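# Unwrap a straw and insert it into a lidded cup

## Task

Pull the straw free of its paper sleeve and push it through the opening in the cup lid until it reaches the bottom of the cup. Leave the sleeve lying on the table. The cup is not fixed in place and has to be standing upright at the end.

## Robot and tools

Robot: two arms. left_arm carries a five-finger left hand and right_arm a right hand; the left hand mirrors the right. Scene frame: origin on the table top midway between the nominal bases, z up, table at z = 0. left_arm's base sits on the +y side at about (-0.010, +0.552, 0) m and right_arm's at about (-0.001, -0.536, 0) m, facing each other across the table. Arm names do not match image sides. Reported hand positions, orientations (end_effector_position in metres, end_effector_quat_wxyz), velocities and Hand target are given in each arm's own base frame. Fixed cameras and the table use the scene frame.

Hand point: a spot that moves with the palm, 0.15 m out from the wrist flange and 0.05 m in front of the palm. Its +z runs along the straight fingers, +y out of the palm, and +x across the palm away from the thumb on the right hand but toward the thumb on the left hand. Straight fingertips lie 0.06 to 0.07 m past it along +z and 0.06 m back along -y. A bracket on the little-finger side of the wrist sticks out and can strike things; with level fingers the wrist may hang lower than the hand point and touch the table first.

A command row always has 28 numbers, each in [-1, 1], covering both arms even if one is idle: left_arm dx, dy, dz, rx, ry, rz; then left hand thumb_turn, thumb_bend, index, middle, ring, little, force_limit, speed; then the same 14 for right_arm. The six pose numbers are an offset, not a pose: they count from that arm's Hand target as it stood when the action or move began, along that Hand target's own axes. 1.0 equals 0.6 m of travel or 180 degrees; rx, ry, rz form a single rotation vector. Sending six zeros re-commands the current Hand target. Finger numbers are absolute targets: -1 open/straight, +1 closed/curled; thumb_turn -1 puts the thumb beside the palm, +1 opposite the fingers. force_limit maps -1..+1 to about 0..10 N at the fingertip (0..15 N for the two thumb motors). speed rises from near zero at -1 to full at +0.48 and stays full above. For a soft grip close at speed -0.94 or below. To leave a hand untouched, resend the eight hand numbers you last commanded (before any command, use hand_measured plus hand_force_limit and hand_speed). The thumb-in grip fits objects about 0.035 to 0.065 m thick, handles down to about 0.025 m.

Tools:
- execute_actions(actions, cameras): actions is a list of actions; each action is a list of up to 15 rows, one per 1/30 s step, the last row held if fewer. Every row counts from the pose at the action's start, so repeating an offset in a new action moves further. An empty list returns camera images.
- move(target, speed, blend, stop_force, zero, blocking, cameras): target is one 28-number row or a list of up to 15 rows, all offsets from the same starting Hand targets. speed in m/s, 0.002 to 3.6, default 0.25 (turns up to twice that in rad/s), one value or one per target. blend in metres rounds corners of a list; 0 stops at each. stop_force in N, 3 to 120, ends an arm's path when its wrist sensor feels that much push; not reliable while the hand rotates, and omit it when backing off a contact. zero (default true) rezeroes first. blocking=false returns early but cannot combine with stop_force. Runs last at most 10 s. The result adds a move: line (done, off_target, moving, held, fault) and limits=paced or limits=held.
- wait(seconds 0 to 10), stop() to brake a running move, zoom_image(camera, region [x0, y0, x1, y1], at most 504 by 504 pixels), show_instructions(), zero_wrist_force(arm: left_arm or right_arm), finished_scene(scene 1 or 2).
Cameras: cam_high, cam_left_wrist, cam_right_wrist, each 672x504; cameras ["all"] shows all.

Results: hand state with Hand target (your last commanded pose after clipping), hand_measured, hand_stopped_by (moving, target, force, stalled, fault), hand_load_n (positive pushes a finger open; a drop to about 0 means the grip was lost), joint positions and torques, Wrist force and Wrist torque in the flange axes, and step readings for action calls. A hand often stops short of its Hand target; send the remaining distance as a further offset.

Cautions: each step's commanded orientation is clipped to within 32 degrees of the measured one. Joint load limits are 142 N m for the three large joints and 26.6 N m for each wrist joint; a contact torque that high or about 150 N outside force halts the arm for 10 s. Arms are stiff, so aiming even slightly beyond a firm surface risks a fault; approach slowly, with stop_force. Keep the hands from colliding or squeezing each other. Avoid paths near an arm's own base. Long holds or stretched poses heat motors and can brake an arm. Do not tip the cup, knock anything off the table, drop parts from height, or release things while they move.

Each tool is called after "Request:" in YAML: its name, and indented under it one key for each argument.

Reference images:

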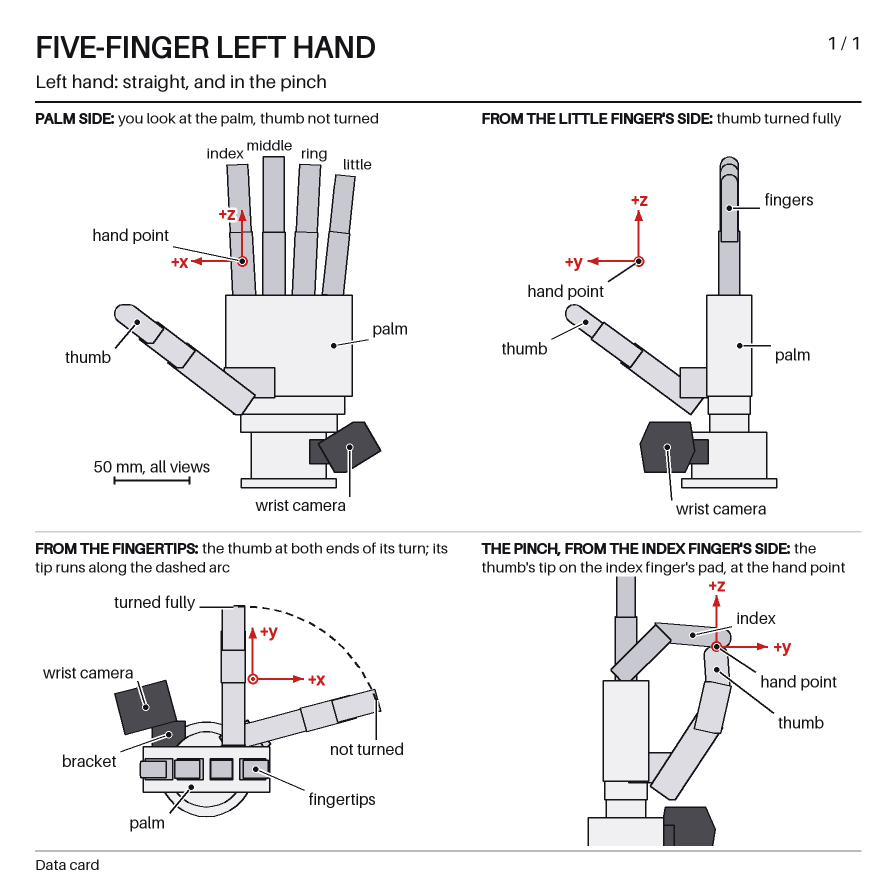

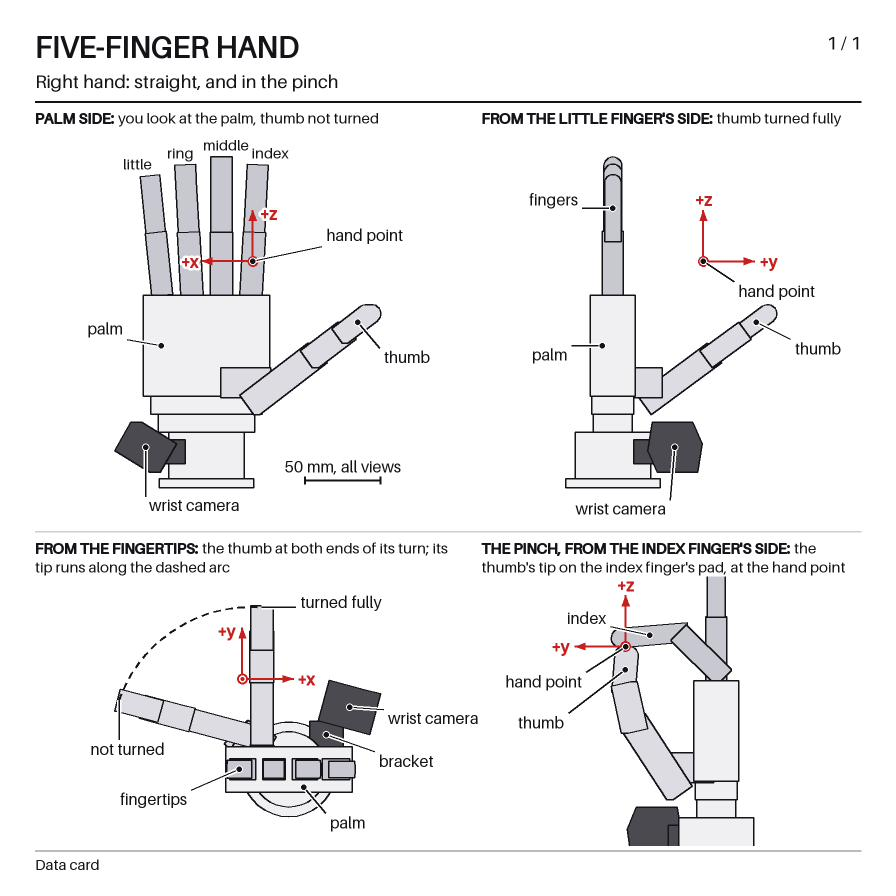

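## Session

Request:
execute_actions:
  actions: []

Scene clock: 0.00 s.
left_arm: end_effector_position=(+0.0907, +0.2596, +0.3909) hand_measured=(-1.000, -1.000, -1.000, -1.000, -1.000, -1.000) hand_load_n=(+0.0, +0.0, +0.0, +0.0, +0.0, +0.0) hand_stopped_by=(target, target, target, target, target, target) hand_force_limit=0.00 hand_speed=-0.80 end_effector_quat_wxyz=(+0.073, +0.866, -0.432, -0.242) | right_arm: end_effector_position=(+0.5220, -0.1310, +0.1828) hand_measured=(-1.000, -1.000, -1.000, -1.000, -1.000, -1.000) hand_load_n=(+0.0, +0.0, +0.0, +0.0, +0.0, +0.0) hand_stopped_by=(target, target, target, target, target, target) hand_force_limit=0.00 hand_speed=-0.80 end_effector_quat_wxyz=(+0.083, +0.337, +0.935, +0.073)
Joint positions: left_arm=[4.396 -1.728 -1.389 1.466 -2.077 3.73] | right_arm=[-0.711 -1.192 1.543 1.115 1.375 -1.58]
Joint velocities: within noise
Joint torques (N m): no reading
Wrist force (N): no reading
Wrist torque (N m): no reading
Wrist force, peak (N): no reading
Hand target: left_arm +0.0907, +0.2596, +0.3909; +0.073, +0.866, -0.432, -0.242 | right_arm +0.5220, -0.1310, +0.1828; +0.083, +0.337, +0.935, +0.073

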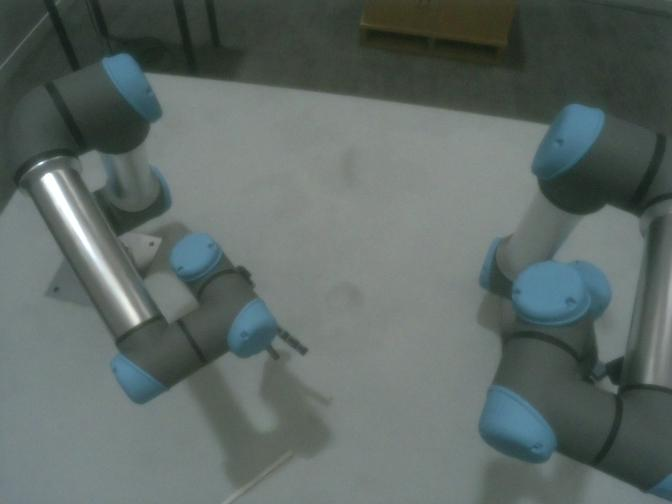

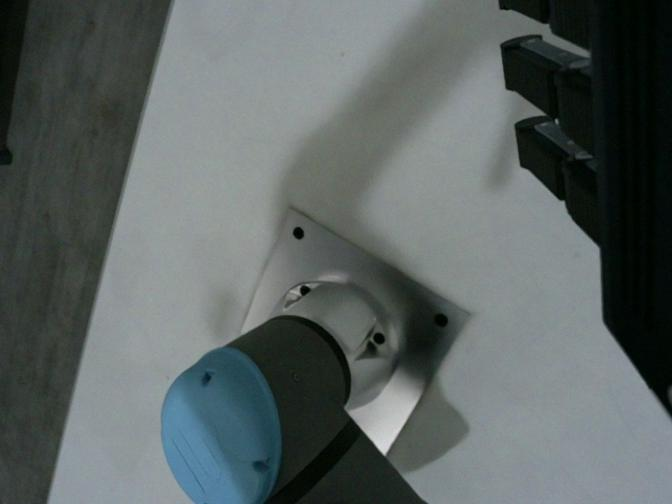

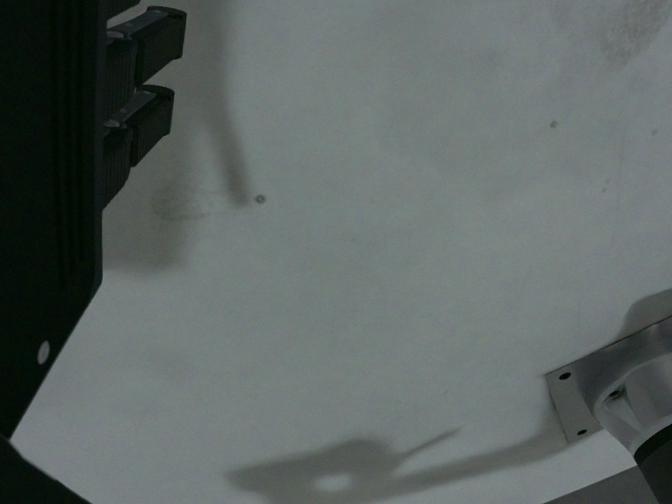

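Request:
zoom_image:
  camera: "cam_high"
  region: [180, 400, 340, 504]

Request:
zoom_image:
  camera: "cam_high"
  region: [440, 250, 672, 504]

Scaled by 3.150 from the camera's 672x504 image, which has a finer 960x720 frame.

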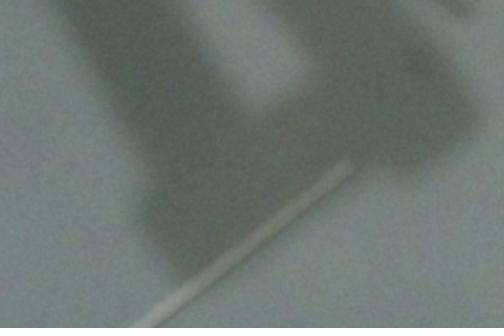

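Scaled by 1.984 from the camera's 672x504 image, which has a finer 960x720 frame.

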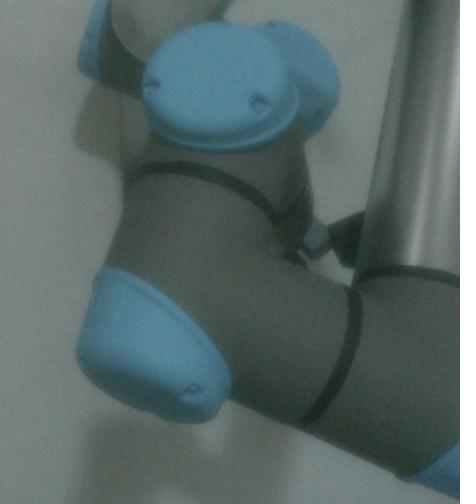

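Request:
move:
  target: [0,0,0,0,0,0,-1,-1,-1,-1,-1,-1,0,-0.8,-0.035,0.064,-0.325,0.032,-0.059,0.298,-1,-1,-1,-1,-1,-1,0,-0.8]
  speed: 0.5
  cameras: ["all"]

Scene clock: 2.63 s.
left_arm: end_effector_position=(+0.0907, +0.2596, +0.3909) hand_measured=(-1.000, -1.000, -1.000, -1.000, -1.000, -1.000) hand_load_n=(+0.0, +0.0, +0.0, +0.0, +0.0, +0.0) hand_stopped_by=(target, target, target, target, target, target) hand_force_limit=0.00 hand_speed=-0.80 end_effector_quat_wxyz=(+0.073, +0.866, -0.432, -0.242) | right_arm: end_effector_position=(+0.5218, -0.1308, +0.3825) hand_measured=(-1.000, -1.000, -1.000, -1.000, -1.000, -1.000) hand_load_n=(+0.0, +0.0, +0.0, +0.0, +0.0, +0.0) hand_stopped_by=(target, target, target, target, target, target) hand_force_limit=0.00 hand_speed=-0.80 end_effector_quat_wxyz=(+0.108, +0.730, +0.674, +0.027) end_effector_velocity=(+0.000, -0.001, +0.002) end_effector_angular_velocity=(+0.000, -0.003, -0.006)
Joint positions: left_arm=[4.396 -1.728 -1.389 1.466 -2.077 3.73] | right_arm=[-0.475 -1.302 1.145 1.505 1.594 -0.397]
Joint velocities: left_arm=[within noise] | right_arm=[0 0 -0.004 0.001 0 0.006]
Joint torques (N m): left_arm=[-1.56 26.2 16.81 -2.45 -0.82 0.13] | right_arm=[-5.25 -45.01 -23.62 3.45 -0.91 1.94]
Wrist force (N): left_arm=[0.0 0.3 0.0] | right_arm=[-0.1 -0.3 0.3]
Wrist torque (N m): left_arm=[0.04 -0.01 -0.02] | right_arm=[-0.08 0.00 -0.04]
Wrist force, peak (N): left_arm=[0.5 0.2 -0.2] | right_arm=[-0.3 -0.5 1.2]
Hand target: left_arm +0.0907, +0.2596, +0.3909; +0.073, +0.866, -0.432, -0.242 | right_arm +0.5217, -0.1308, +0.3826; +0.108, +0.730, +0.674, +0.027
Off the commanded pose: left_arm 0.000 m, 0 deg | right_arm 0.000 m, 0 deg.
move: done
camera_calibration:
cam_right_wrist: T_world_to_cam=[[0.971188, 0.173567, 0.163306, -0.548752], [0.0246477, -0.754732, 0.655571, -0.367052], [0.237038, -0.632657, -0.737264, 0.191288], [0, 0, 0, 1]] pos_world=[0.496646, -0.060761, 0.471273]

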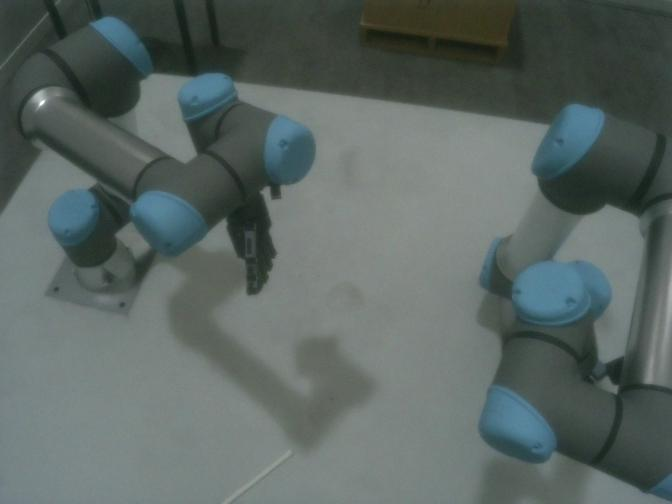

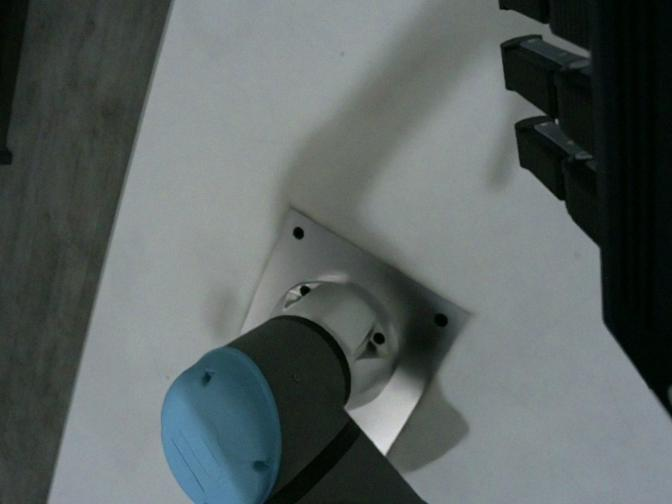

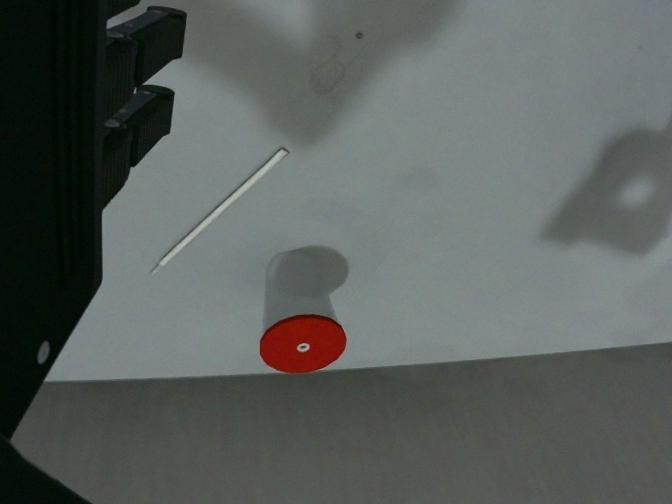

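Request:
zoom_image:
  camera: "cam_right_wrist"
  region: [130, 130, 310, 290]

Request:
zoom_image:
  camera: "cam_right_wrist"
  region: [230, 230, 380, 390]

Scaled by 2.800 from the camera's 672x504 image, which has a finer 960x720 frame.

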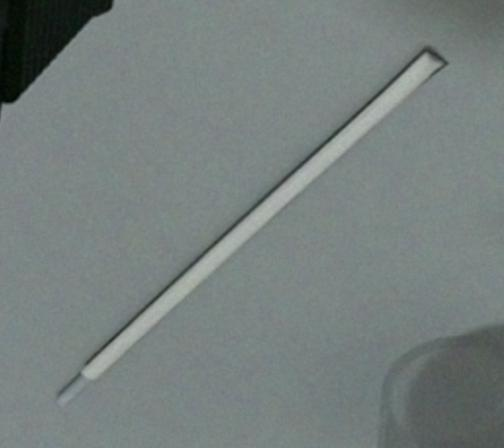

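Scaled by 3.150 from the camera's 672x504 image, which has a finer 960x720 frame.

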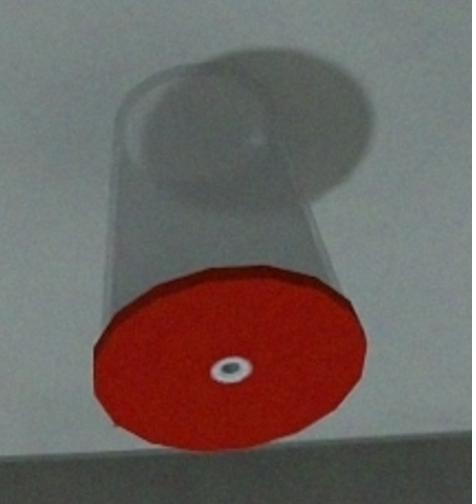

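Request:
move:
  target: [0.379,-0.883,-0.226,-0.023,0.184,-0.546,1,-1,-1,-1,-1,-1,0,0.4,-0.585,-0.183,0.51,0.0795,-0.224,-0.784,0.8,-0.5,0.333,1,1,1,-0.2,0.4]
  speed: 0.45
  cameras: ["all"]

Scene clock: 13.90 s.
left_arm: end_effector_position=(+0.6483, +0.3955, +0.2496) hand_measured=(+1.000, -1.000, -1.000, -1.000, -1.000, -1.000) hand_load_n=(+0.0, +0.0, +0.0, +0.0, +0.0, +0.0) hand_stopped_by=(target, target, target, target, target, target) hand_force_limit=0.00 hand_speed=0.40 end_effector_quat_wxyz=(-0.010, +0.899, +0.423, +0.110) | right_arm: end_effector_position=(+0.4391, -0.5081, +0.1002) hand_measured=(+0.800, -0.500, +0.332, +1.000, +1.000, +1.000) hand_load_n=(+0.0, +0.0, +0.0, +0.0, +0.0, +0.0) hand_stopped_by=(target, target, target, target, target, target) hand_force_limit=-0.20 hand_speed=0.40 end_effector_quat_wxyz=(+0.164, -0.397, +0.834, -0.346)
Joint positions: left_arm=[3.966 -2.694 -0.035 1.371 -1.506 1.51] | right_arm=[-1.202 -0.982 1.322 0.515 1.213 -3.527]
Joint torques (N m): left_arm=[1.16 73.46 7.47 -0.12 -2.19 -1.43] | right_arm=[11.16 -50.94 -15.78 -1.52 -0.02 -1.49]
Wrist force (N): left_arm=[1.2 0.4 -0.4] | right_arm=[-0.2 -2.8 1.2]
Wrist torque (N m): left_arm=[0.13 -0.06 0.15] | right_arm=[-0.18 -0.02 -0.52]
Wrist force, peak (N): left_arm=[1.6 1.4 0.7] | right_arm=[0.5 -2.8 1.9]
Hand target: left_arm +0.6495, +0.3965, +0.2503; +0.000, +0.915, +0.404, +0.000 | right_arm +0.4392, -0.5081, +0.1003; +0.164, -0.397, +0.834, -0.346
Off the commanded pose: left_arm 0.002 m, 13 deg | right_arm 0.000 m, 0 deg.
elbow stopped short (left arm): the move would have taken joint 3 (elbow) straighter than the controller allows.
move: off_target (left_arm)
camera_calibration:
cam_left_wrist: T_world_to_cam=[[-0.558134, 0.829463, -0.0218706, 0.044633], [0.615027, 0.431249, 0.660126, -0.728948], [0.556981, 0.354988, -0.750836, -0.194013], [0, 0, 0, 1]] pos_world=[0.581296, 0.346209, 0.336502]
cam_right_wrist: T_world_to_cam=[[-0.685728, 0.243939, -0.685762, 0.491632], [0.10495, 0.965458, 0.238488, 0.415886], [0.720251, 0.0915668, -0.687643, -0.085103], [0, 0, 0, 1]] pos_world=[0.354774, -0.513656, 0.179438]

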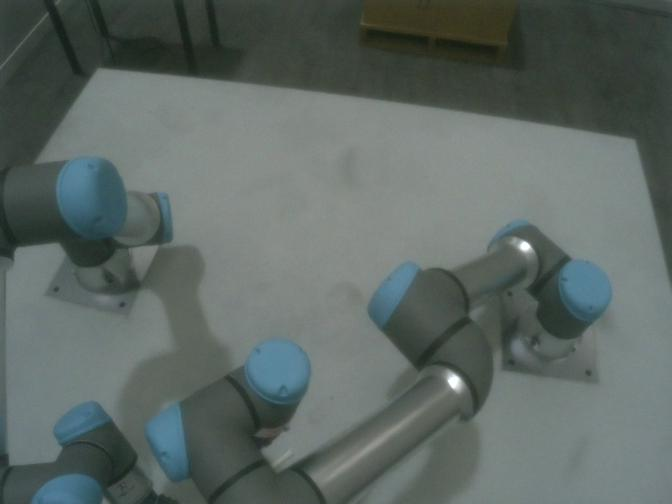

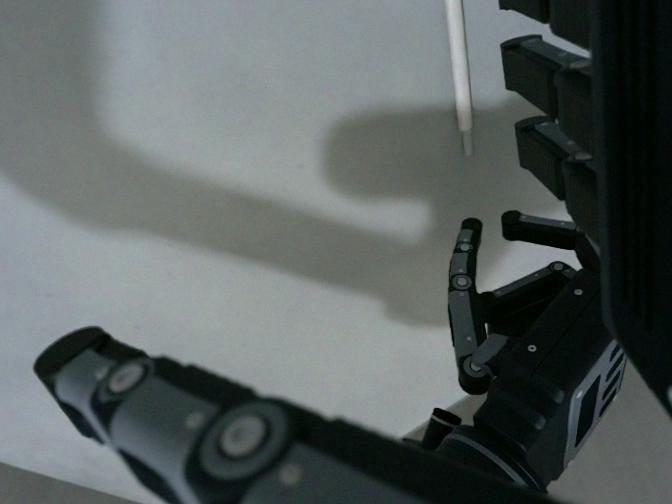

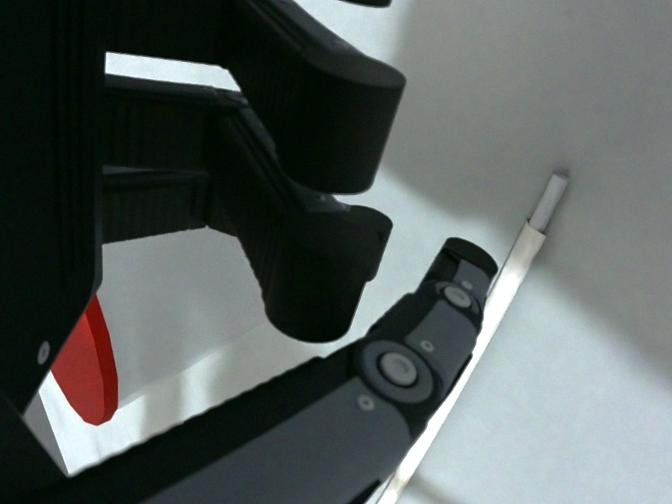

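Request:
zoom_image:
  camera: "cam_right_wrist"
  region: [100, 0, 600, 504]

Request:
zoom_image:
  camera: "cam_left_wrist"
  region: [400, 80, 640, 420]

Scaled by 1.000.

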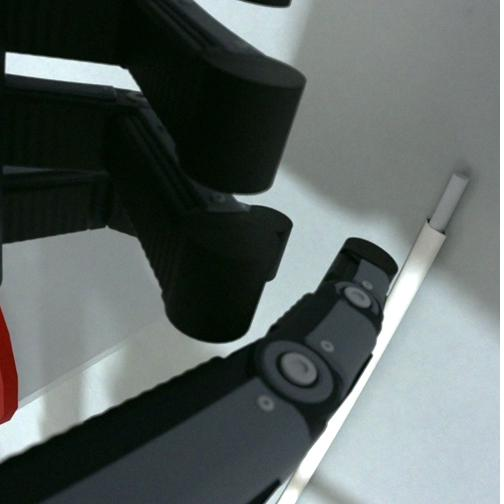

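Scaled by 1.482 from the camera's 672x504 image, which has a finer 960x720 frame.

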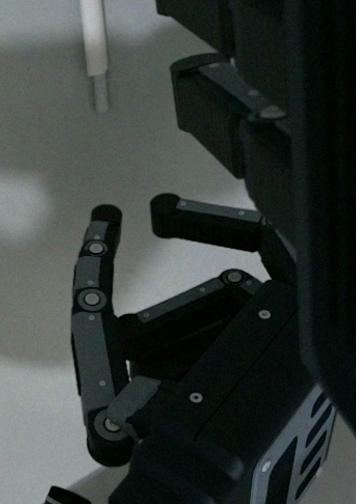

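Request:
move:
  target: [-0.029,0.009,0.167,0,0,0,1,-1,-1,-1,-1,-1,0,0.4,-0.004,0.0885,0.0765,0,0,0,0.8,-0.5,0.333,1,1,1,-0.2,0.4]
  speed: 0.25
  cameras: ["cam_left_wrist","cam_right_wrist"]

Scene clock: 16.27 s.
left_arm: end_effector_position=(+0.6409, +0.3794, +0.1499) hand_measured=(+1.000, -1.000, -1.000, -1.000, -1.000, -1.000) hand_load_n=(+0.0, +0.0, +0.0, +0.0, +0.0, +0.0) hand_stopped_by=(target, target, target, target, target, target) hand_force_limit=0.00 hand_speed=0.40 end_effector_quat_wxyz=(-0.001, +0.914, +0.406, +0.009) | right_arm: end_effector_position=(+0.4368, -0.5032, +0.0303) hand_measured=(+0.800, -0.500, +0.332, +1.000, +1.000, +1.000) hand_load_n=(+0.0, +0.0, +0.0, +0.0, +0.0, +0.0) hand_stopped_by=(target, target, target, target, target, target) hand_force_limit=-0.20 hand_speed=0.40 end_effector_quat_wxyz=(+0.164, -0.397, +0.834, -0.346)
Joint positions: left_arm=[3.939 -2.829 -0.035 1.31 -1.566 1.532] | right_arm=[-1.203 -0.926 1.423 0.358 1.212 -3.528]
Joint torques (N m): left_arm=[7.81 56.26 22.11 -0.03 2.17 -1.48] | right_arm=[-11.15 -56.15 -11.34 -0.88 -2.18 1.47]
Wrist force (N): left_arm=[0.3 0.4 0.1] | right_arm=[-0.1 -2.7 1.2]
Wrist torque (N m): left_arm=[0.05 0.07 0.07] | right_arm=[-0.17 -0.04 -0.42]
Wrist force, peak (N): left_arm=[1.4 0.1 -1.7] | right_arm=[-0.1 -4.0 0.1]
Hand target: left_arm +0.6418, +0.3801, +0.1501; +0.000, +0.915, +0.404, +0.000 | right_arm +0.4368, -0.5032, +0.0303; +0.164, -0.397, +0.834, -0.346
Off the commanded pose: left_arm 0.001 m, 1 deg | right_arm 0.000 m, 0 deg.
elbow stopped short (left arm): the move would have taken joint 3 (elbow) straighter than the controller allows.
move: done
camera_calibration:
cam_left_wrist: T_world_to_cam=[[-0.524959, 0.851096, -0.00733112, 0.0200662], [0.737782, 0.459327, 0.494668, -0.716153], [0.424378, 0.254272, -0.869051, -0.118152], [0, 0, 0, 1]] pos_world=[0.58904, 0.341913, 0.251726]
cam_right_wrist: T_world_to_cam=[[-0.685738, 0.243719, -0.685831, 0.440661], [0.104635, 0.965494, 0.23848, 0.428136], [0.720288, 0.0917723, -0.687577, -0.131883], [0, 0, 0, 1]] pos_world=[0.352374, -0.508657, 0.109438]
Images, in order (width x height): cam_left_wrist 672x504, cam_right_wrist 672x504.

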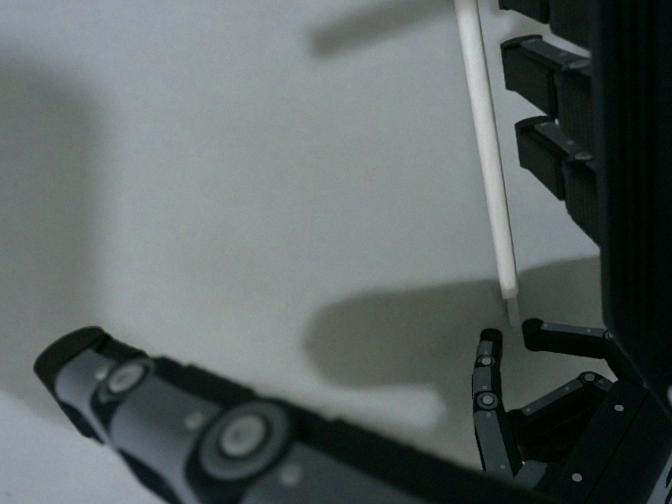

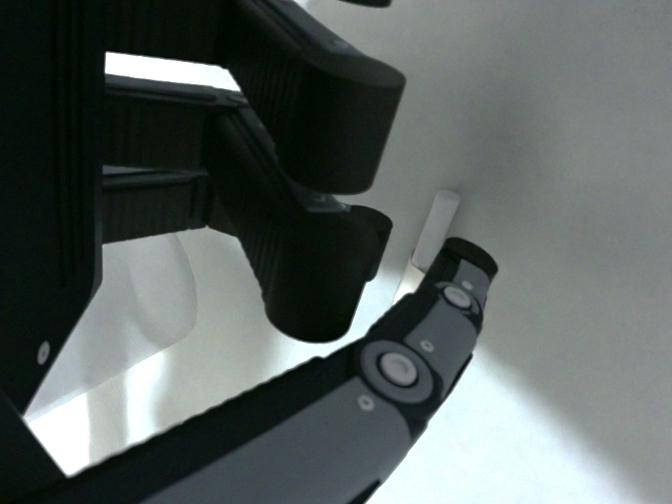

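Request:
move:
  target: [0,0,0.1,0,0,0,1,-1,-1,-1,-1,-1,0,0.4,0,0.0307,0.0307,0,0,0,0.8,-0.5,0.333,1,1,1,-0.2,0.4]
  speed: [0.05]
  stop_force: 4
  cameras: ["cam_left_wrist","cam_right_wrist"]

Scene clock: 19.00 s.
left_arm: end_effector_position=(+0.6418, +0.3801, +0.0901) hand_measured=(+1.000, -1.000, -1.000, -1.000, -1.000, -1.000) hand_load_n=(+0.0, +0.0, +0.0, +0.0, +0.0, +0.0) hand_stopped_by=(target, target, target, target, target, target) hand_force_limit=0.00 hand_speed=0.40 end_effector_quat_wxyz=(+0.000, +0.915, +0.404, +0.000) | right_arm: end_effector_position=(+0.4368, -0.5032, +0.0126) hand_measured=(+0.800, -0.500, +0.332, +1.000, +1.000, +1.000) hand_load_n=(+0.0, +0.0, -1.0, +0.0, +0.0, +0.0) hand_stopped_by=(target, target, target, target, target, target) hand_force_limit=-0.20 hand_speed=0.40 end_effector_quat_wxyz=(+0.164, -0.397, +0.834, -0.346)
Joint positions: left_arm=[3.937 -2.769 -0.314 1.512 -1.571 1.534] | right_arm=[-1.203 -0.905 1.438 0.322 1.212 -3.528]
Joint torques (N m): left_arm=[-2.61 76.75 24.14 -4.52 2.13 -0.45] | right_arm=[-8.78 -59.01 -21.12 -1.24 -1.56 -0.48]
Wrist force (N): left_arm=[0.7 0.4 -0.2] | right_arm=[0.2 -4.3 0.3]
Wrist torque (N m): left_arm=[0.08 0.05 0.07] | right_arm=[-0.22 -0.02 -0.44]
Wrist force, peak (N): left_arm=[0.8 0.5 0.5] | right_arm=[0.0 -14.2 -5.3]
Hand target: left_arm +0.6418, +0.3801, +0.0901; +0.000, +0.915, +0.404, +0.000 | right_arm +0.4368, -0.5032, +0.0126; +0.164, -0.397, +0.834, -0.346 (not the last commanded pose)
Off the commanded pose: left_arm 0.000 m, 0 deg | right_arm 0.008 m, 0 deg.
move: contact (right_arm)
camera_calibration:
cam_left_wrist: T_world_to_cam=[[-0.521802, 0.85304, -0.00669669, 0.0167428], [0.747051, 0.460731, 0.479209, -0.692667], [0.41187, 0.24505, -0.877675, -0.158285], [0, 0, 0, 1]] pos_world=[0.591387, 0.343638, 0.193122]
cam_right_wrist: T_world_to_cam=[[-0.685684, 0.243596, -0.685929, 0.428474], [0.104604, 0.965535, 0.238327, 0.4325], [0.720344, 0.0916666, -0.687533, -0.144121], [0, 0, 0, 1]] pos_world=[0.352374, -0.508758, 0.0917375]
Images, in order (width x height): cam_left_wrist 672x504, cam_right_wrist 672x504.

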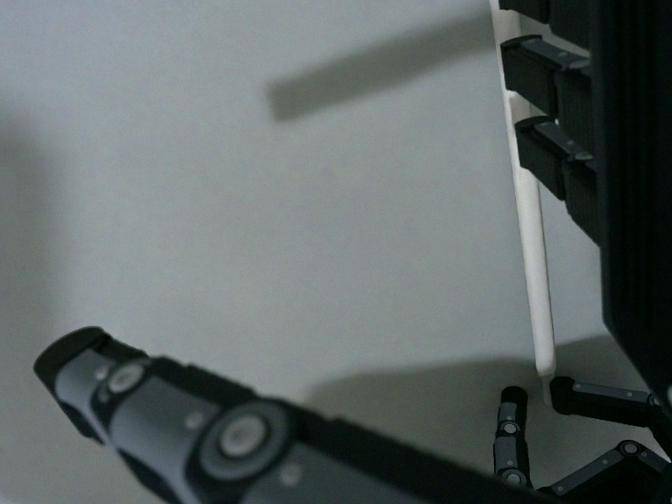

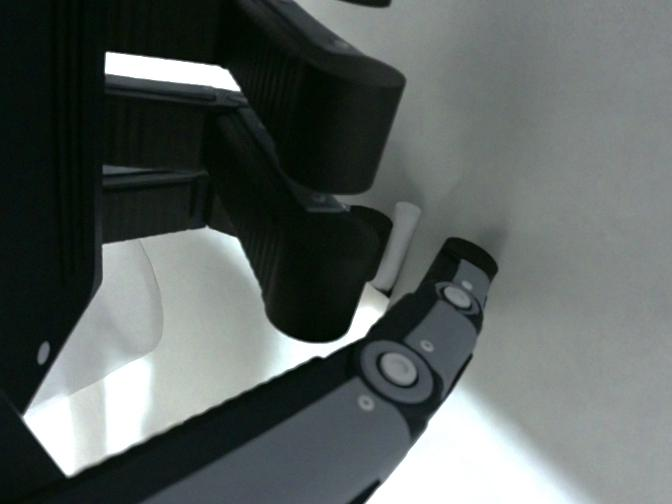

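Request:
move:
  target:
    - [0,0,0,0,0,0,1,-1,-1,-1,-1,-1,0,0.4,0,0.0045,0.0045,0,0,0,0.8,-0.5,0.333,1,1,1,-0.2,0.4]
    - [0,0,0,0,0,0,1,-1,-1,-1,-1,-1,0,0.4,0,0.0045,0.0045,0,0,0,0.8,0.3,0.333,1,1,1,-0.5,-0.8]
  speed: 0.05
  cameras: ["cam_left_wrist","cam_right_wrist"]

Scene clock: 20.40 s.
left_arm: end_effector_position=(+0.6418, +0.3801, +0.0901) hand_measured=(+1.000, -1.000, -1.000, -1.000, -1.000, -1.000) hand_load_n=(+0.0, +0.0, +0.0, +0.0, +0.0, +0.0) hand_stopped_by=(target, target, target, target, target, target) hand_force_limit=0.00 hand_speed=0.40 end_effector_quat_wxyz=(+0.000, +0.915, +0.404, +0.000) | right_arm: end_effector_position=(+0.4368, -0.5032, +0.0088) hand_measured=(+0.800, -0.484, +0.332, +1.000, +1.000, +1.000) hand_load_n=(-1.0, +3.5, +0.0, +0.0, +0.0, +0.0) hand_stopped_by=(target, force, target, target, target, target) hand_force_limit=-0.50 hand_speed=-0.80 end_effector_quat_wxyz=(+0.164, -0.397, +0.834, -0.346)
Joint positions: left_arm=[3.937 -2.769 -0.314 1.512 -1.571 1.534] | right_arm=[-1.203 -0.901 1.441 0.314 1.212 -3.528]
Joint torques (N m): left_arm=[6.29 75.89 24.63 -4.42 2.3 -0.48] | right_arm=[-8.03 13.17 7.35 -3.77 5.29 -1.32]
Wrist force (N): left_arm=[0.7 0.0 0.0] | right_arm=[0.2 -47.7 -67.3]
Wrist torque (N m): left_arm=[-0.01 0.06 0.09] | right_arm=[-2.83 0.41 -0.81]
Wrist force, peak (N): left_arm=[0.8 0.4 -0.2] | right_arm=[0.1 -47.7 -67.7]
Hand target: left_arm +0.6418, +0.3801, +0.0901; +0.000, +0.915, +0.404, +0.000 | right_arm +0.4368, -0.5032, +0.0088; +0.164, -0.397, +0.834, -0.346
Off the commanded pose: left_arm 0.000 m, 0 deg | right_arm 0.000 m, 0 deg.
move: done
camera_calibration:
cam_left_wrist: T_world_to_cam=[[-0.521904, 0.852978, -0.00676346, 0.016837], [0.74698, 0.460848, 0.479208, -0.692665], [0.411871, 0.245049, -0.877675, -0.158285], [0, 0, 0, 1]] pos_world=[0.591387, 0.343639, 0.193122]
cam_right_wrist: T_world_to_cam=[[-0.685684, 0.243596, -0.685929, 0.425867], [0.104604, 0.965535, 0.238327, 0.433406], [0.720344, 0.0916666, -0.687533, -0.146734], [0, 0, 0, 1]] pos_world=[0.352374, -0.508758, 0.0879375]
Images, in order (width x height): cam_left_wrist 672x504, cam_right_wrist 672x504.

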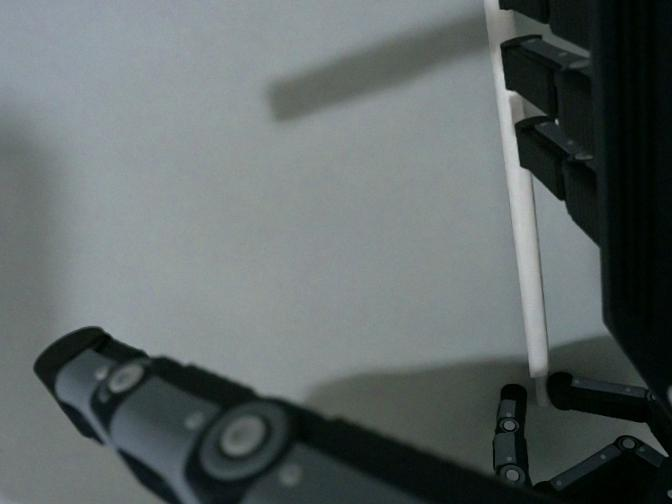

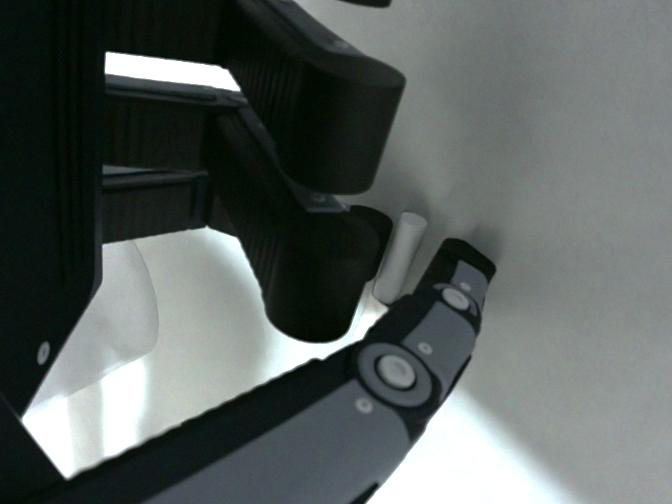

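Request:
move:
  target:
    - [0,0,0,0,0,0,1,-1,-1,-1,-1,-1,0,0.4,0,-0.006,-0.006,0,0,0,0.8,0.3,0.333,1,1,1,-0.5,-0.8]
    - [0,0,0,0,0,0,1,-1,-1,-1,-1,-1,0,0.4,0,-0.006,-0.006,0,0,0,0.8,-0.3,0.333,1,1,1,-0.5,-0.8]
  speed: 0.05
  cameras: ["cam_left_wrist","cam_right_wrist"]

Scene clock: 22.00 s.
left_arm: end_effector_position=(+0.6418, +0.3801, +0.0901) hand_measured=(+1.000, -1.000, -1.000, -1.000, -1.000, -1.000) hand_load_n=(+0.0, +0.0, +0.0, +0.0, +0.0, +0.0) hand_stopped_by=(target, target, target, target, target, target) hand_force_limit=0.00 hand_speed=0.40 end_effector_quat_wxyz=(+0.000, +0.915, +0.404, +0.000) | right_arm: end_effector_position=(+0.4368, -0.5032, +0.0139) hand_measured=(+0.800, -0.374, +0.332, +1.000, +1.000, +1.000) hand_load_n=(+6.5, +4.5, +0.0, -0.5, +0.0, +0.5) hand_stopped_by=(target, force, target, target, target, target) hand_force_limit=-0.50 hand_speed=-0.80 end_effector_quat_wxyz=(+0.164, -0.397, +0.834, -0.346)
Joint positions: left_arm=[3.937 -2.769 -0.314 1.512 -1.571 1.534] | right_arm=[-1.203 -0.907 1.437 0.324 1.212 -3.528]
Joint torques (N m): left_arm=[6.91 75.95 23.9 -4.21 2.11 -0.45] | right_arm=[-3.97 -60.18 -9.89 -1.31 -2.26 -1.36]
Wrist force (N): left_arm=[0.7 0.4 -0.1] | right_arm=[-0.7 -3.8 0.5]
Wrist torque (N m): left_arm=[0.06 0.05 0.07] | right_arm=[-0.30 0.07 -0.50]
Wrist force, peak (N): left_arm=[0.8 0.4 -0.6] | right_arm=[0.2 -47.8 -67.5]
Hand target: left_arm +0.6418, +0.3801, +0.0901; +0.000, +0.915, +0.404, +0.000 | right_arm +0.4368, -0.5032, +0.0139; +0.164, -0.397, +0.834, -0.346
Off the commanded pose: left_arm 0.000 m, 0 deg | right_arm 0.000 m, 0 deg.
move: done
camera_calibration:
cam_left_wrist: T_world_to_cam=[[-0.521904, 0.852978, -0.00676346, 0.016837], [0.74698, 0.460848, 0.479208, -0.692665], [0.411871, 0.245049, -0.877675, -0.158285], [0, 0, 0, 1]] pos_world=[0.591387, 0.343639, 0.193122]
cam_right_wrist: T_world_to_cam=[[-0.685667, 0.243598, -0.685945, 0.429362], [0.104673, 0.965544, 0.238261, 0.432177], [0.72035, 0.0915675, -0.68754, -0.14328], [0, 0, 0, 1]] pos_world=[0.352374, -0.508758, 0.0930374]
Images, in order (width x height): cam_left_wrist 672x504, cam_right_wrist 672x504.

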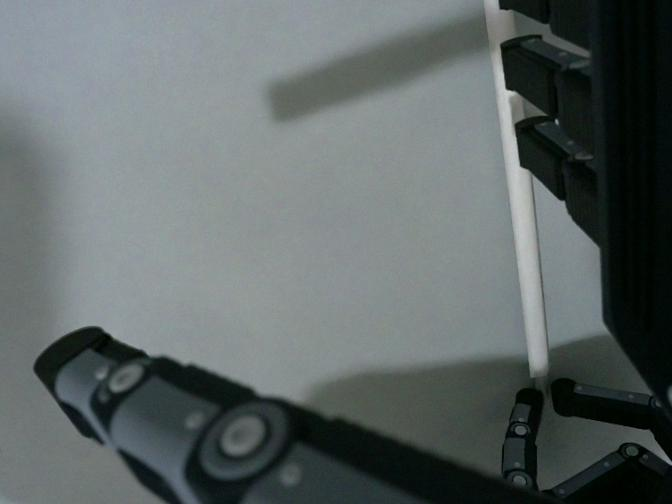

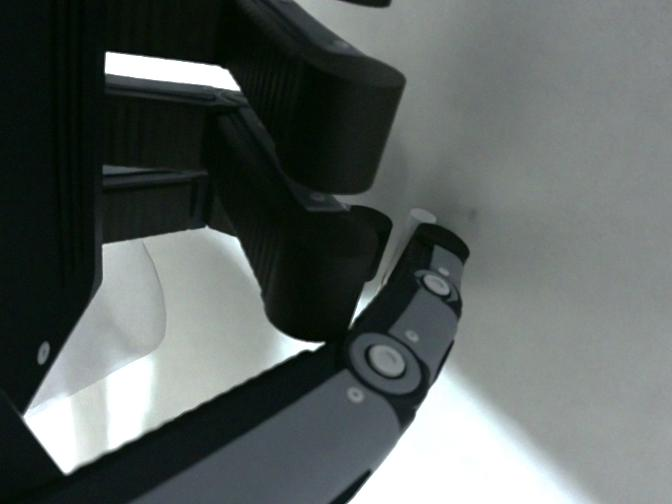

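Request:
zoom_image:
  camera: "cam_right_wrist"
  region: [260, 160, 500, 360]

Request:
zoom_image:
  camera: "cam_left_wrist"
  region: [470, 340, 670, 504]

Scaled by 2.100 from the camera's 672x504 image, which has a finer 960x720 frame.

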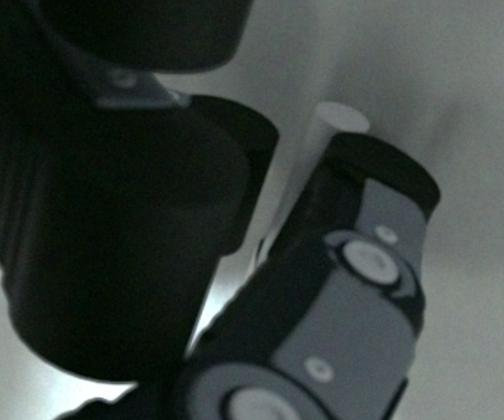

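Scaled by 2.520 from the camera's 672x504 image, which has a finer 960x720 frame.

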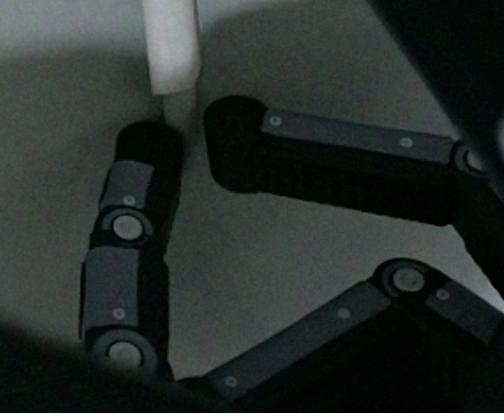

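Request:
move:
  target:
    - [0,0,0,0,0,0,1,-1,-1,-1,-1,-1,0,0.4,0,-0.012,-0.012,-0.0556,0,0,0.8,-0.5,0.333,1,1,1,-0.5,0]
  speed: 0.1

Request:
move:
  target:
    - [0,0,0,0,0,0,1,-1,-1,-1,-1,-1,0,0.4,0,0.0143,0.0205,0,0,0,0.8,-0.5,0.333,1,1,1,-0.5,0]
  speed: 0.025
  stop_force: 4
  cameras: ["cam_left_wrist","cam_right_wrist"]

Request:
zoom_image:
  camera: "cam_left_wrist"
  region: [470, 340, 670, 504]

Request:
zoom_image:
  camera: "cam_right_wrist"
  region: [260, 160, 500, 360]

Scene clock: 24.23 s.
left_arm: end_effector_position=(+0.6418, +0.3801, +0.0901) hand_measured=(+1.000, -1.000, -1.000, -1.000, -1.000, -1.000) hand_load_n=(+0.0, +0.0, +0.0, +0.0, +0.0, +0.0) hand_stopped_by=(target, target, target, target, target, target) hand_force_limit=0.00 hand_speed=0.40 end_effector_quat_wxyz=(+0.000, +0.915, +0.404, +0.000) | right_arm: end_effector_position=(+0.4368, -0.5031, +0.0239) hand_measured=(+0.800, -0.500, +0.332, +1.000, +1.000, +1.000) hand_load_n=(+0.0, +0.0, +0.0, +0.0, +0.0, +0.0) hand_stopped_by=(target, target, target, target, target, target) hand_force_limit=-0.50 hand_speed=0.00 end_effector_quat_wxyz=(+0.129, -0.410, +0.861, -0.272)
Joint positions: left_arm=[3.937 -2.769 -0.314 1.512 -1.571 1.534] | right_arm=[-1.167 -0.819 1.231 0.603 1.301 -3.55]
Joint torques (N m): left_arm=[6.88 75.83 23.3 -3.96 2.1 -0.55] | right_arm=[-11.78 -64.78 -21.66 2.91 -2.14 1.52]
Wrist force (N): left_arm=[0.6 0.4 0.0] | right_arm=[-0.7 -3.6 0.0]
Wrist torque (N m): left_arm=[0.06 0.06 0.07] | right_arm=[-0.29 0.13 -0.45]
Wrist force, peak (N): left_arm=[1.0 0.5 0.0] | right_arm=[-0.7 -4.0 -0.1]
Hand target: left_arm +0.6418, +0.3801, +0.0901; +0.000, +0.915, +0.404, +0.000 | right_arm +0.4368, -0.5032, +0.0241; +0.129, -0.410, +0.861, -0.272
Off the commanded pose: left_arm 0.000 m, 0 deg | right_arm 0.000 m, 0 deg.
move: done

Scene clock: 25.93 s.
left_arm: end_effector_position=(+0.6418, +0.3801, +0.0901) hand_measured=(+1.000, -1.000, -1.000, -1.000, -1.000, -1.000) hand_load_n=(+0.0, +0.0, +0.0, +0.0, +0.0, +0.0) hand_stopped_by=(target, target, target, target, target, target) hand_force_limit=0.00 hand_speed=0.40 end_effector_quat_wxyz=(+0.000, +0.915, +0.404, +0.000) | right_arm: end_effector_position=(+0.4368, -0.5032, +0.0091) hand_measured=(+0.800, -0.500, +0.332, +1.000, +1.000, +1.000) hand_load_n=(+0.0, +0.0, +0.0, +0.0, +0.0, +0.0) hand_stopped_by=(target, target, target, target, target, target) hand_force_limit=-0.50 hand_speed=0.00 end_effector_quat_wxyz=(+0.129, -0.410, +0.861, -0.272)
Joint positions: left_arm=[3.937 -2.769 -0.314 1.512 -1.571 1.534] | right_arm=[-1.167 -0.804 1.245 0.574 1.301 -3.55]
Joint torques (N m): left_arm=[6.78 75.61 23 -3.59 2.04 -0.52] | right_arm=[-11.73 -64.03 -21.69 3.35 -2.48 1.5]
Wrist force (N): left_arm=[0.6 0.3 -0.2] | right_arm=[-0.8 -3.5 0.2]
Wrist torque (N m): left_arm=[0.06 0.07 0.07] | right_arm=[-0.29 0.12 -0.44]
Wrist force, peak (N): left_arm=[0.7 0.5 0.1] | right_arm=[-0.8 -4.2 -0.6]
Hand target: left_arm +0.6418, +0.3801, +0.0901; +0.000, +0.915, +0.404, +0.000 | right_arm +0.4368, -0.5032, +0.0091; +0.129, -0.410, +0.861, -0.272
Off the commanded pose: left_arm 0.000 m, 0 deg | right_arm 0.000 m, 0 deg.
move: done
camera_calibration:
cam_left_wrist: T_world_to_cam=[[-0.521904, 0.852978, -0.00676346, 0.016837], [0.74698, 0.460848, 0.479208, -0.692665], [0.411871, 0.245049, -0.877675, -0.158285], [0, 0, 0, 1]] pos_world=[0.591387, 0.343639, 0.193122]
cam_right_wrist: T_world_to_cam=[[-0.77001, 0.312449, -0.556291, 0.496391], [0.143369, 0.934321, 0.326326, 0.39993], [0.621715, 0.171519, -0.764233, -0.0625751], [0, 0, 0, 1]] pos_world=[0.363792, -0.518027, 0.0978085]
Images, in order (width x height): cam_left_wrist 672x504, cam_right_wrist 672x504.

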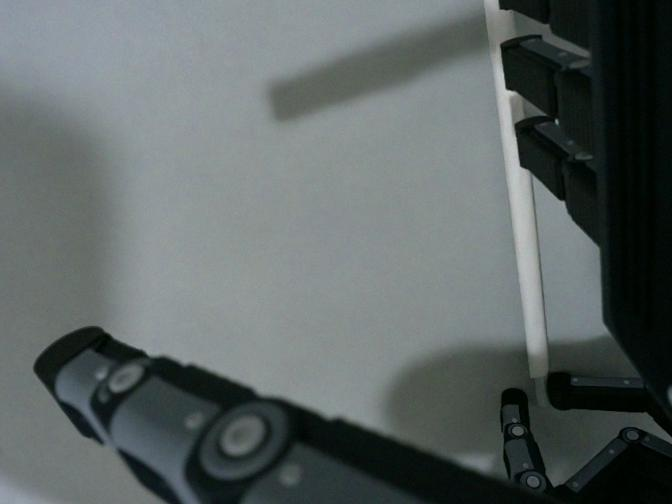

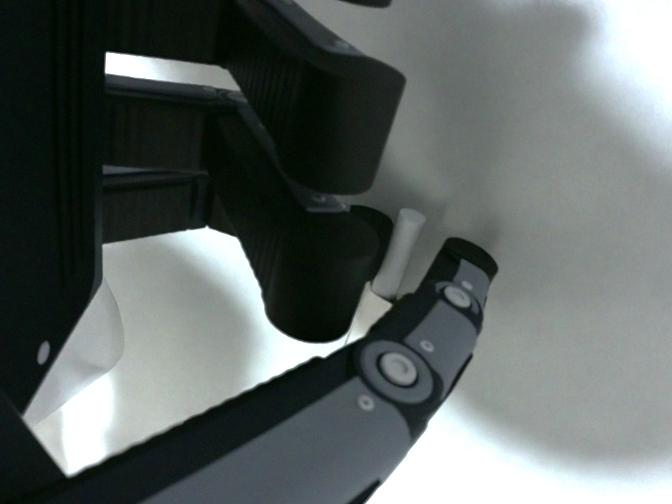

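Scaled by 2.520 from the camera's 672x504 image, which has a finer 960x720 frame.

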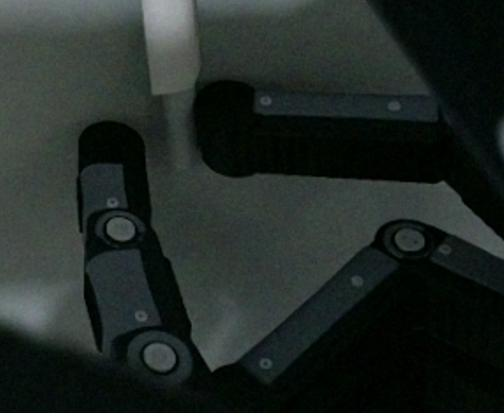

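Scaled by 2.100 from the camera's 672x504 image, which has a finer 960x720 frame.

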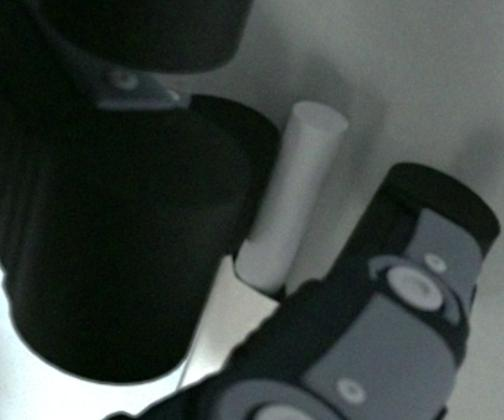

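Request:
move:
  target: [0,0,0,0,0,0,1,-1,-1,-1,-1,-1,0,0.4,0,0,0,0,0,0,0.8,0.1,0.333,1,1,1,-0.4,-0.85]
  cameras: ["cam_left_wrist","cam_right_wrist"]

Request:
zoom_image:
  camera: "cam_left_wrist"
  region: [470, 340, 670, 504]

Request:
zoom_image:
  camera: "cam_right_wrist"
  region: [260, 160, 500, 360]

Scene clock: 27.00 s.
left_arm: end_effector_position=(+0.6418, +0.3801, +0.0901) hand_measured=(+1.000, -1.000, -1.000, -1.000, -1.000, -1.000) hand_load_n=(+0.0, +0.0, +0.0, +0.0, +0.0, -0.5) hand_stopped_by=(target, target, target, target, target, target) hand_force_limit=0.00 hand_speed=0.40 end_effector_quat_wxyz=(+0.000, +0.915, +0.404, +0.000) | right_arm: end_effector_position=(+0.4368, -0.5032, +0.0091) hand_measured=(+0.800, -0.368, +0.332, +1.000, +1.000, +1.000) hand_load_n=(+7.5, +4.5, +0.0, -1.0, +0.0, +0.0) hand_stopped_by=(target, force, target, target, target, target) hand_force_limit=-0.40 hand_speed=-0.85 end_effector_quat_wxyz=(+0.129, -0.410, +0.861, -0.272)
Joint positions: left_arm=[3.937 -2.769 -0.314 1.512 -1.571 1.534] | right_arm=[-1.167 -0.804 1.245 0.574 1.301 -3.55]
Joint torques (N m): left_arm=[6.36 75.06 23.49 -3.61 2.04 -0.47] | right_arm=[-10.8 -63.28 -22.12 3.17 -2.03 1.31]
Wrist force (N): left_arm=[0.7 0.4 0.3] | right_arm=[-0.7 -3.6 0.0]
Wrist torque (N m): left_arm=[0.04 0.05 0.08] | right_arm=[-0.29 0.11 -0.44]
Wrist force, peak (N): left_arm=[0.8 0.4 -0.2] | right_arm=[-0.8 -3.7 0.0]
Hand target: left_arm +0.6418, +0.3801, +0.0901; +0.000, +0.915, +0.404, +0.000 | right_arm +0.4368, -0.5032, +0.0091; +0.129, -0.410, +0.861, -0.272
Off the commanded pose: left_arm 0.000 m, 0 deg | right_arm 0.000 m, 0 deg.
move: done
camera_calibration:
cam_left_wrist: T_world_to_cam=[[-0.521904, 0.852978, -0.00676346, 0.016837], [0.74698, 0.460848, 0.479208, -0.692665], [0.411871, 0.245049, -0.877675, -0.158285], [0, 0, 0, 1]] pos_world=[0.591387, 0.343639, 0.193122]
cam_right_wrist: T_world_to_cam=[[-0.77001, 0.312449, -0.556291, 0.496391], [0.143369, 0.934321, 0.326326, 0.39993], [0.621715, 0.171519, -0.764233, -0.0625751], [0, 0, 0, 1]] pos_world=[0.363792, -0.518027, 0.0978085]
Images, in order (width x height): cam_left_wrist 672x504, cam_right_wrist 672x504.

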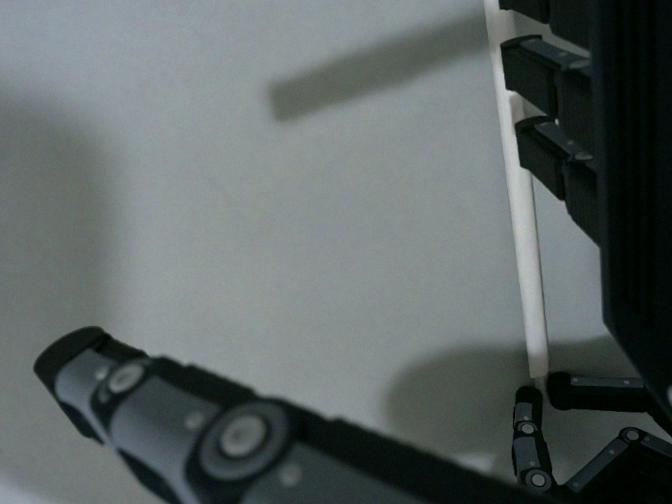

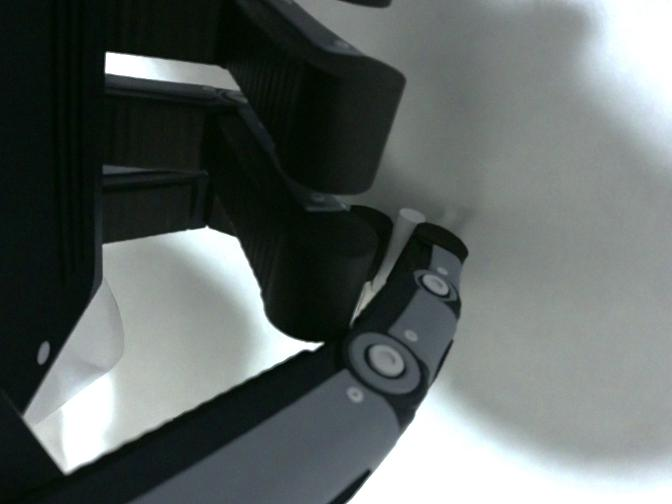

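Scaled by 2.520 from the camera's 672x504 image, which has a finer 960x720 frame.

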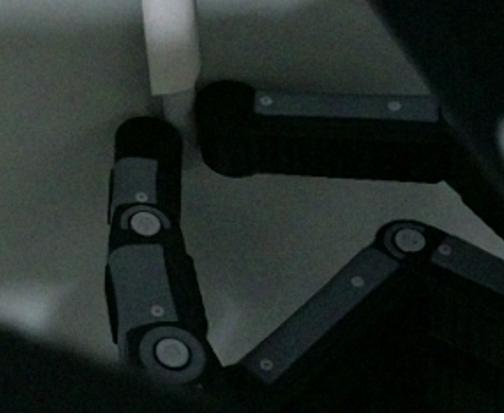

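Scaled by 2.100 from the camera's 672x504 image, which has a finer 960x720 frame.

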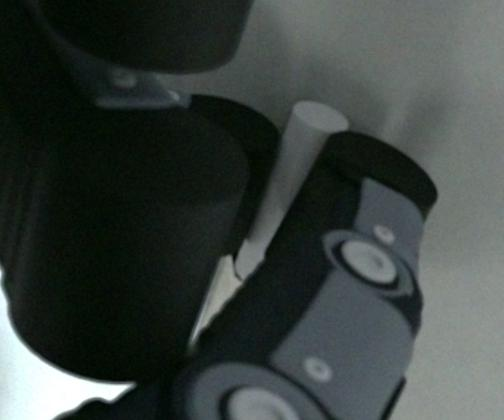

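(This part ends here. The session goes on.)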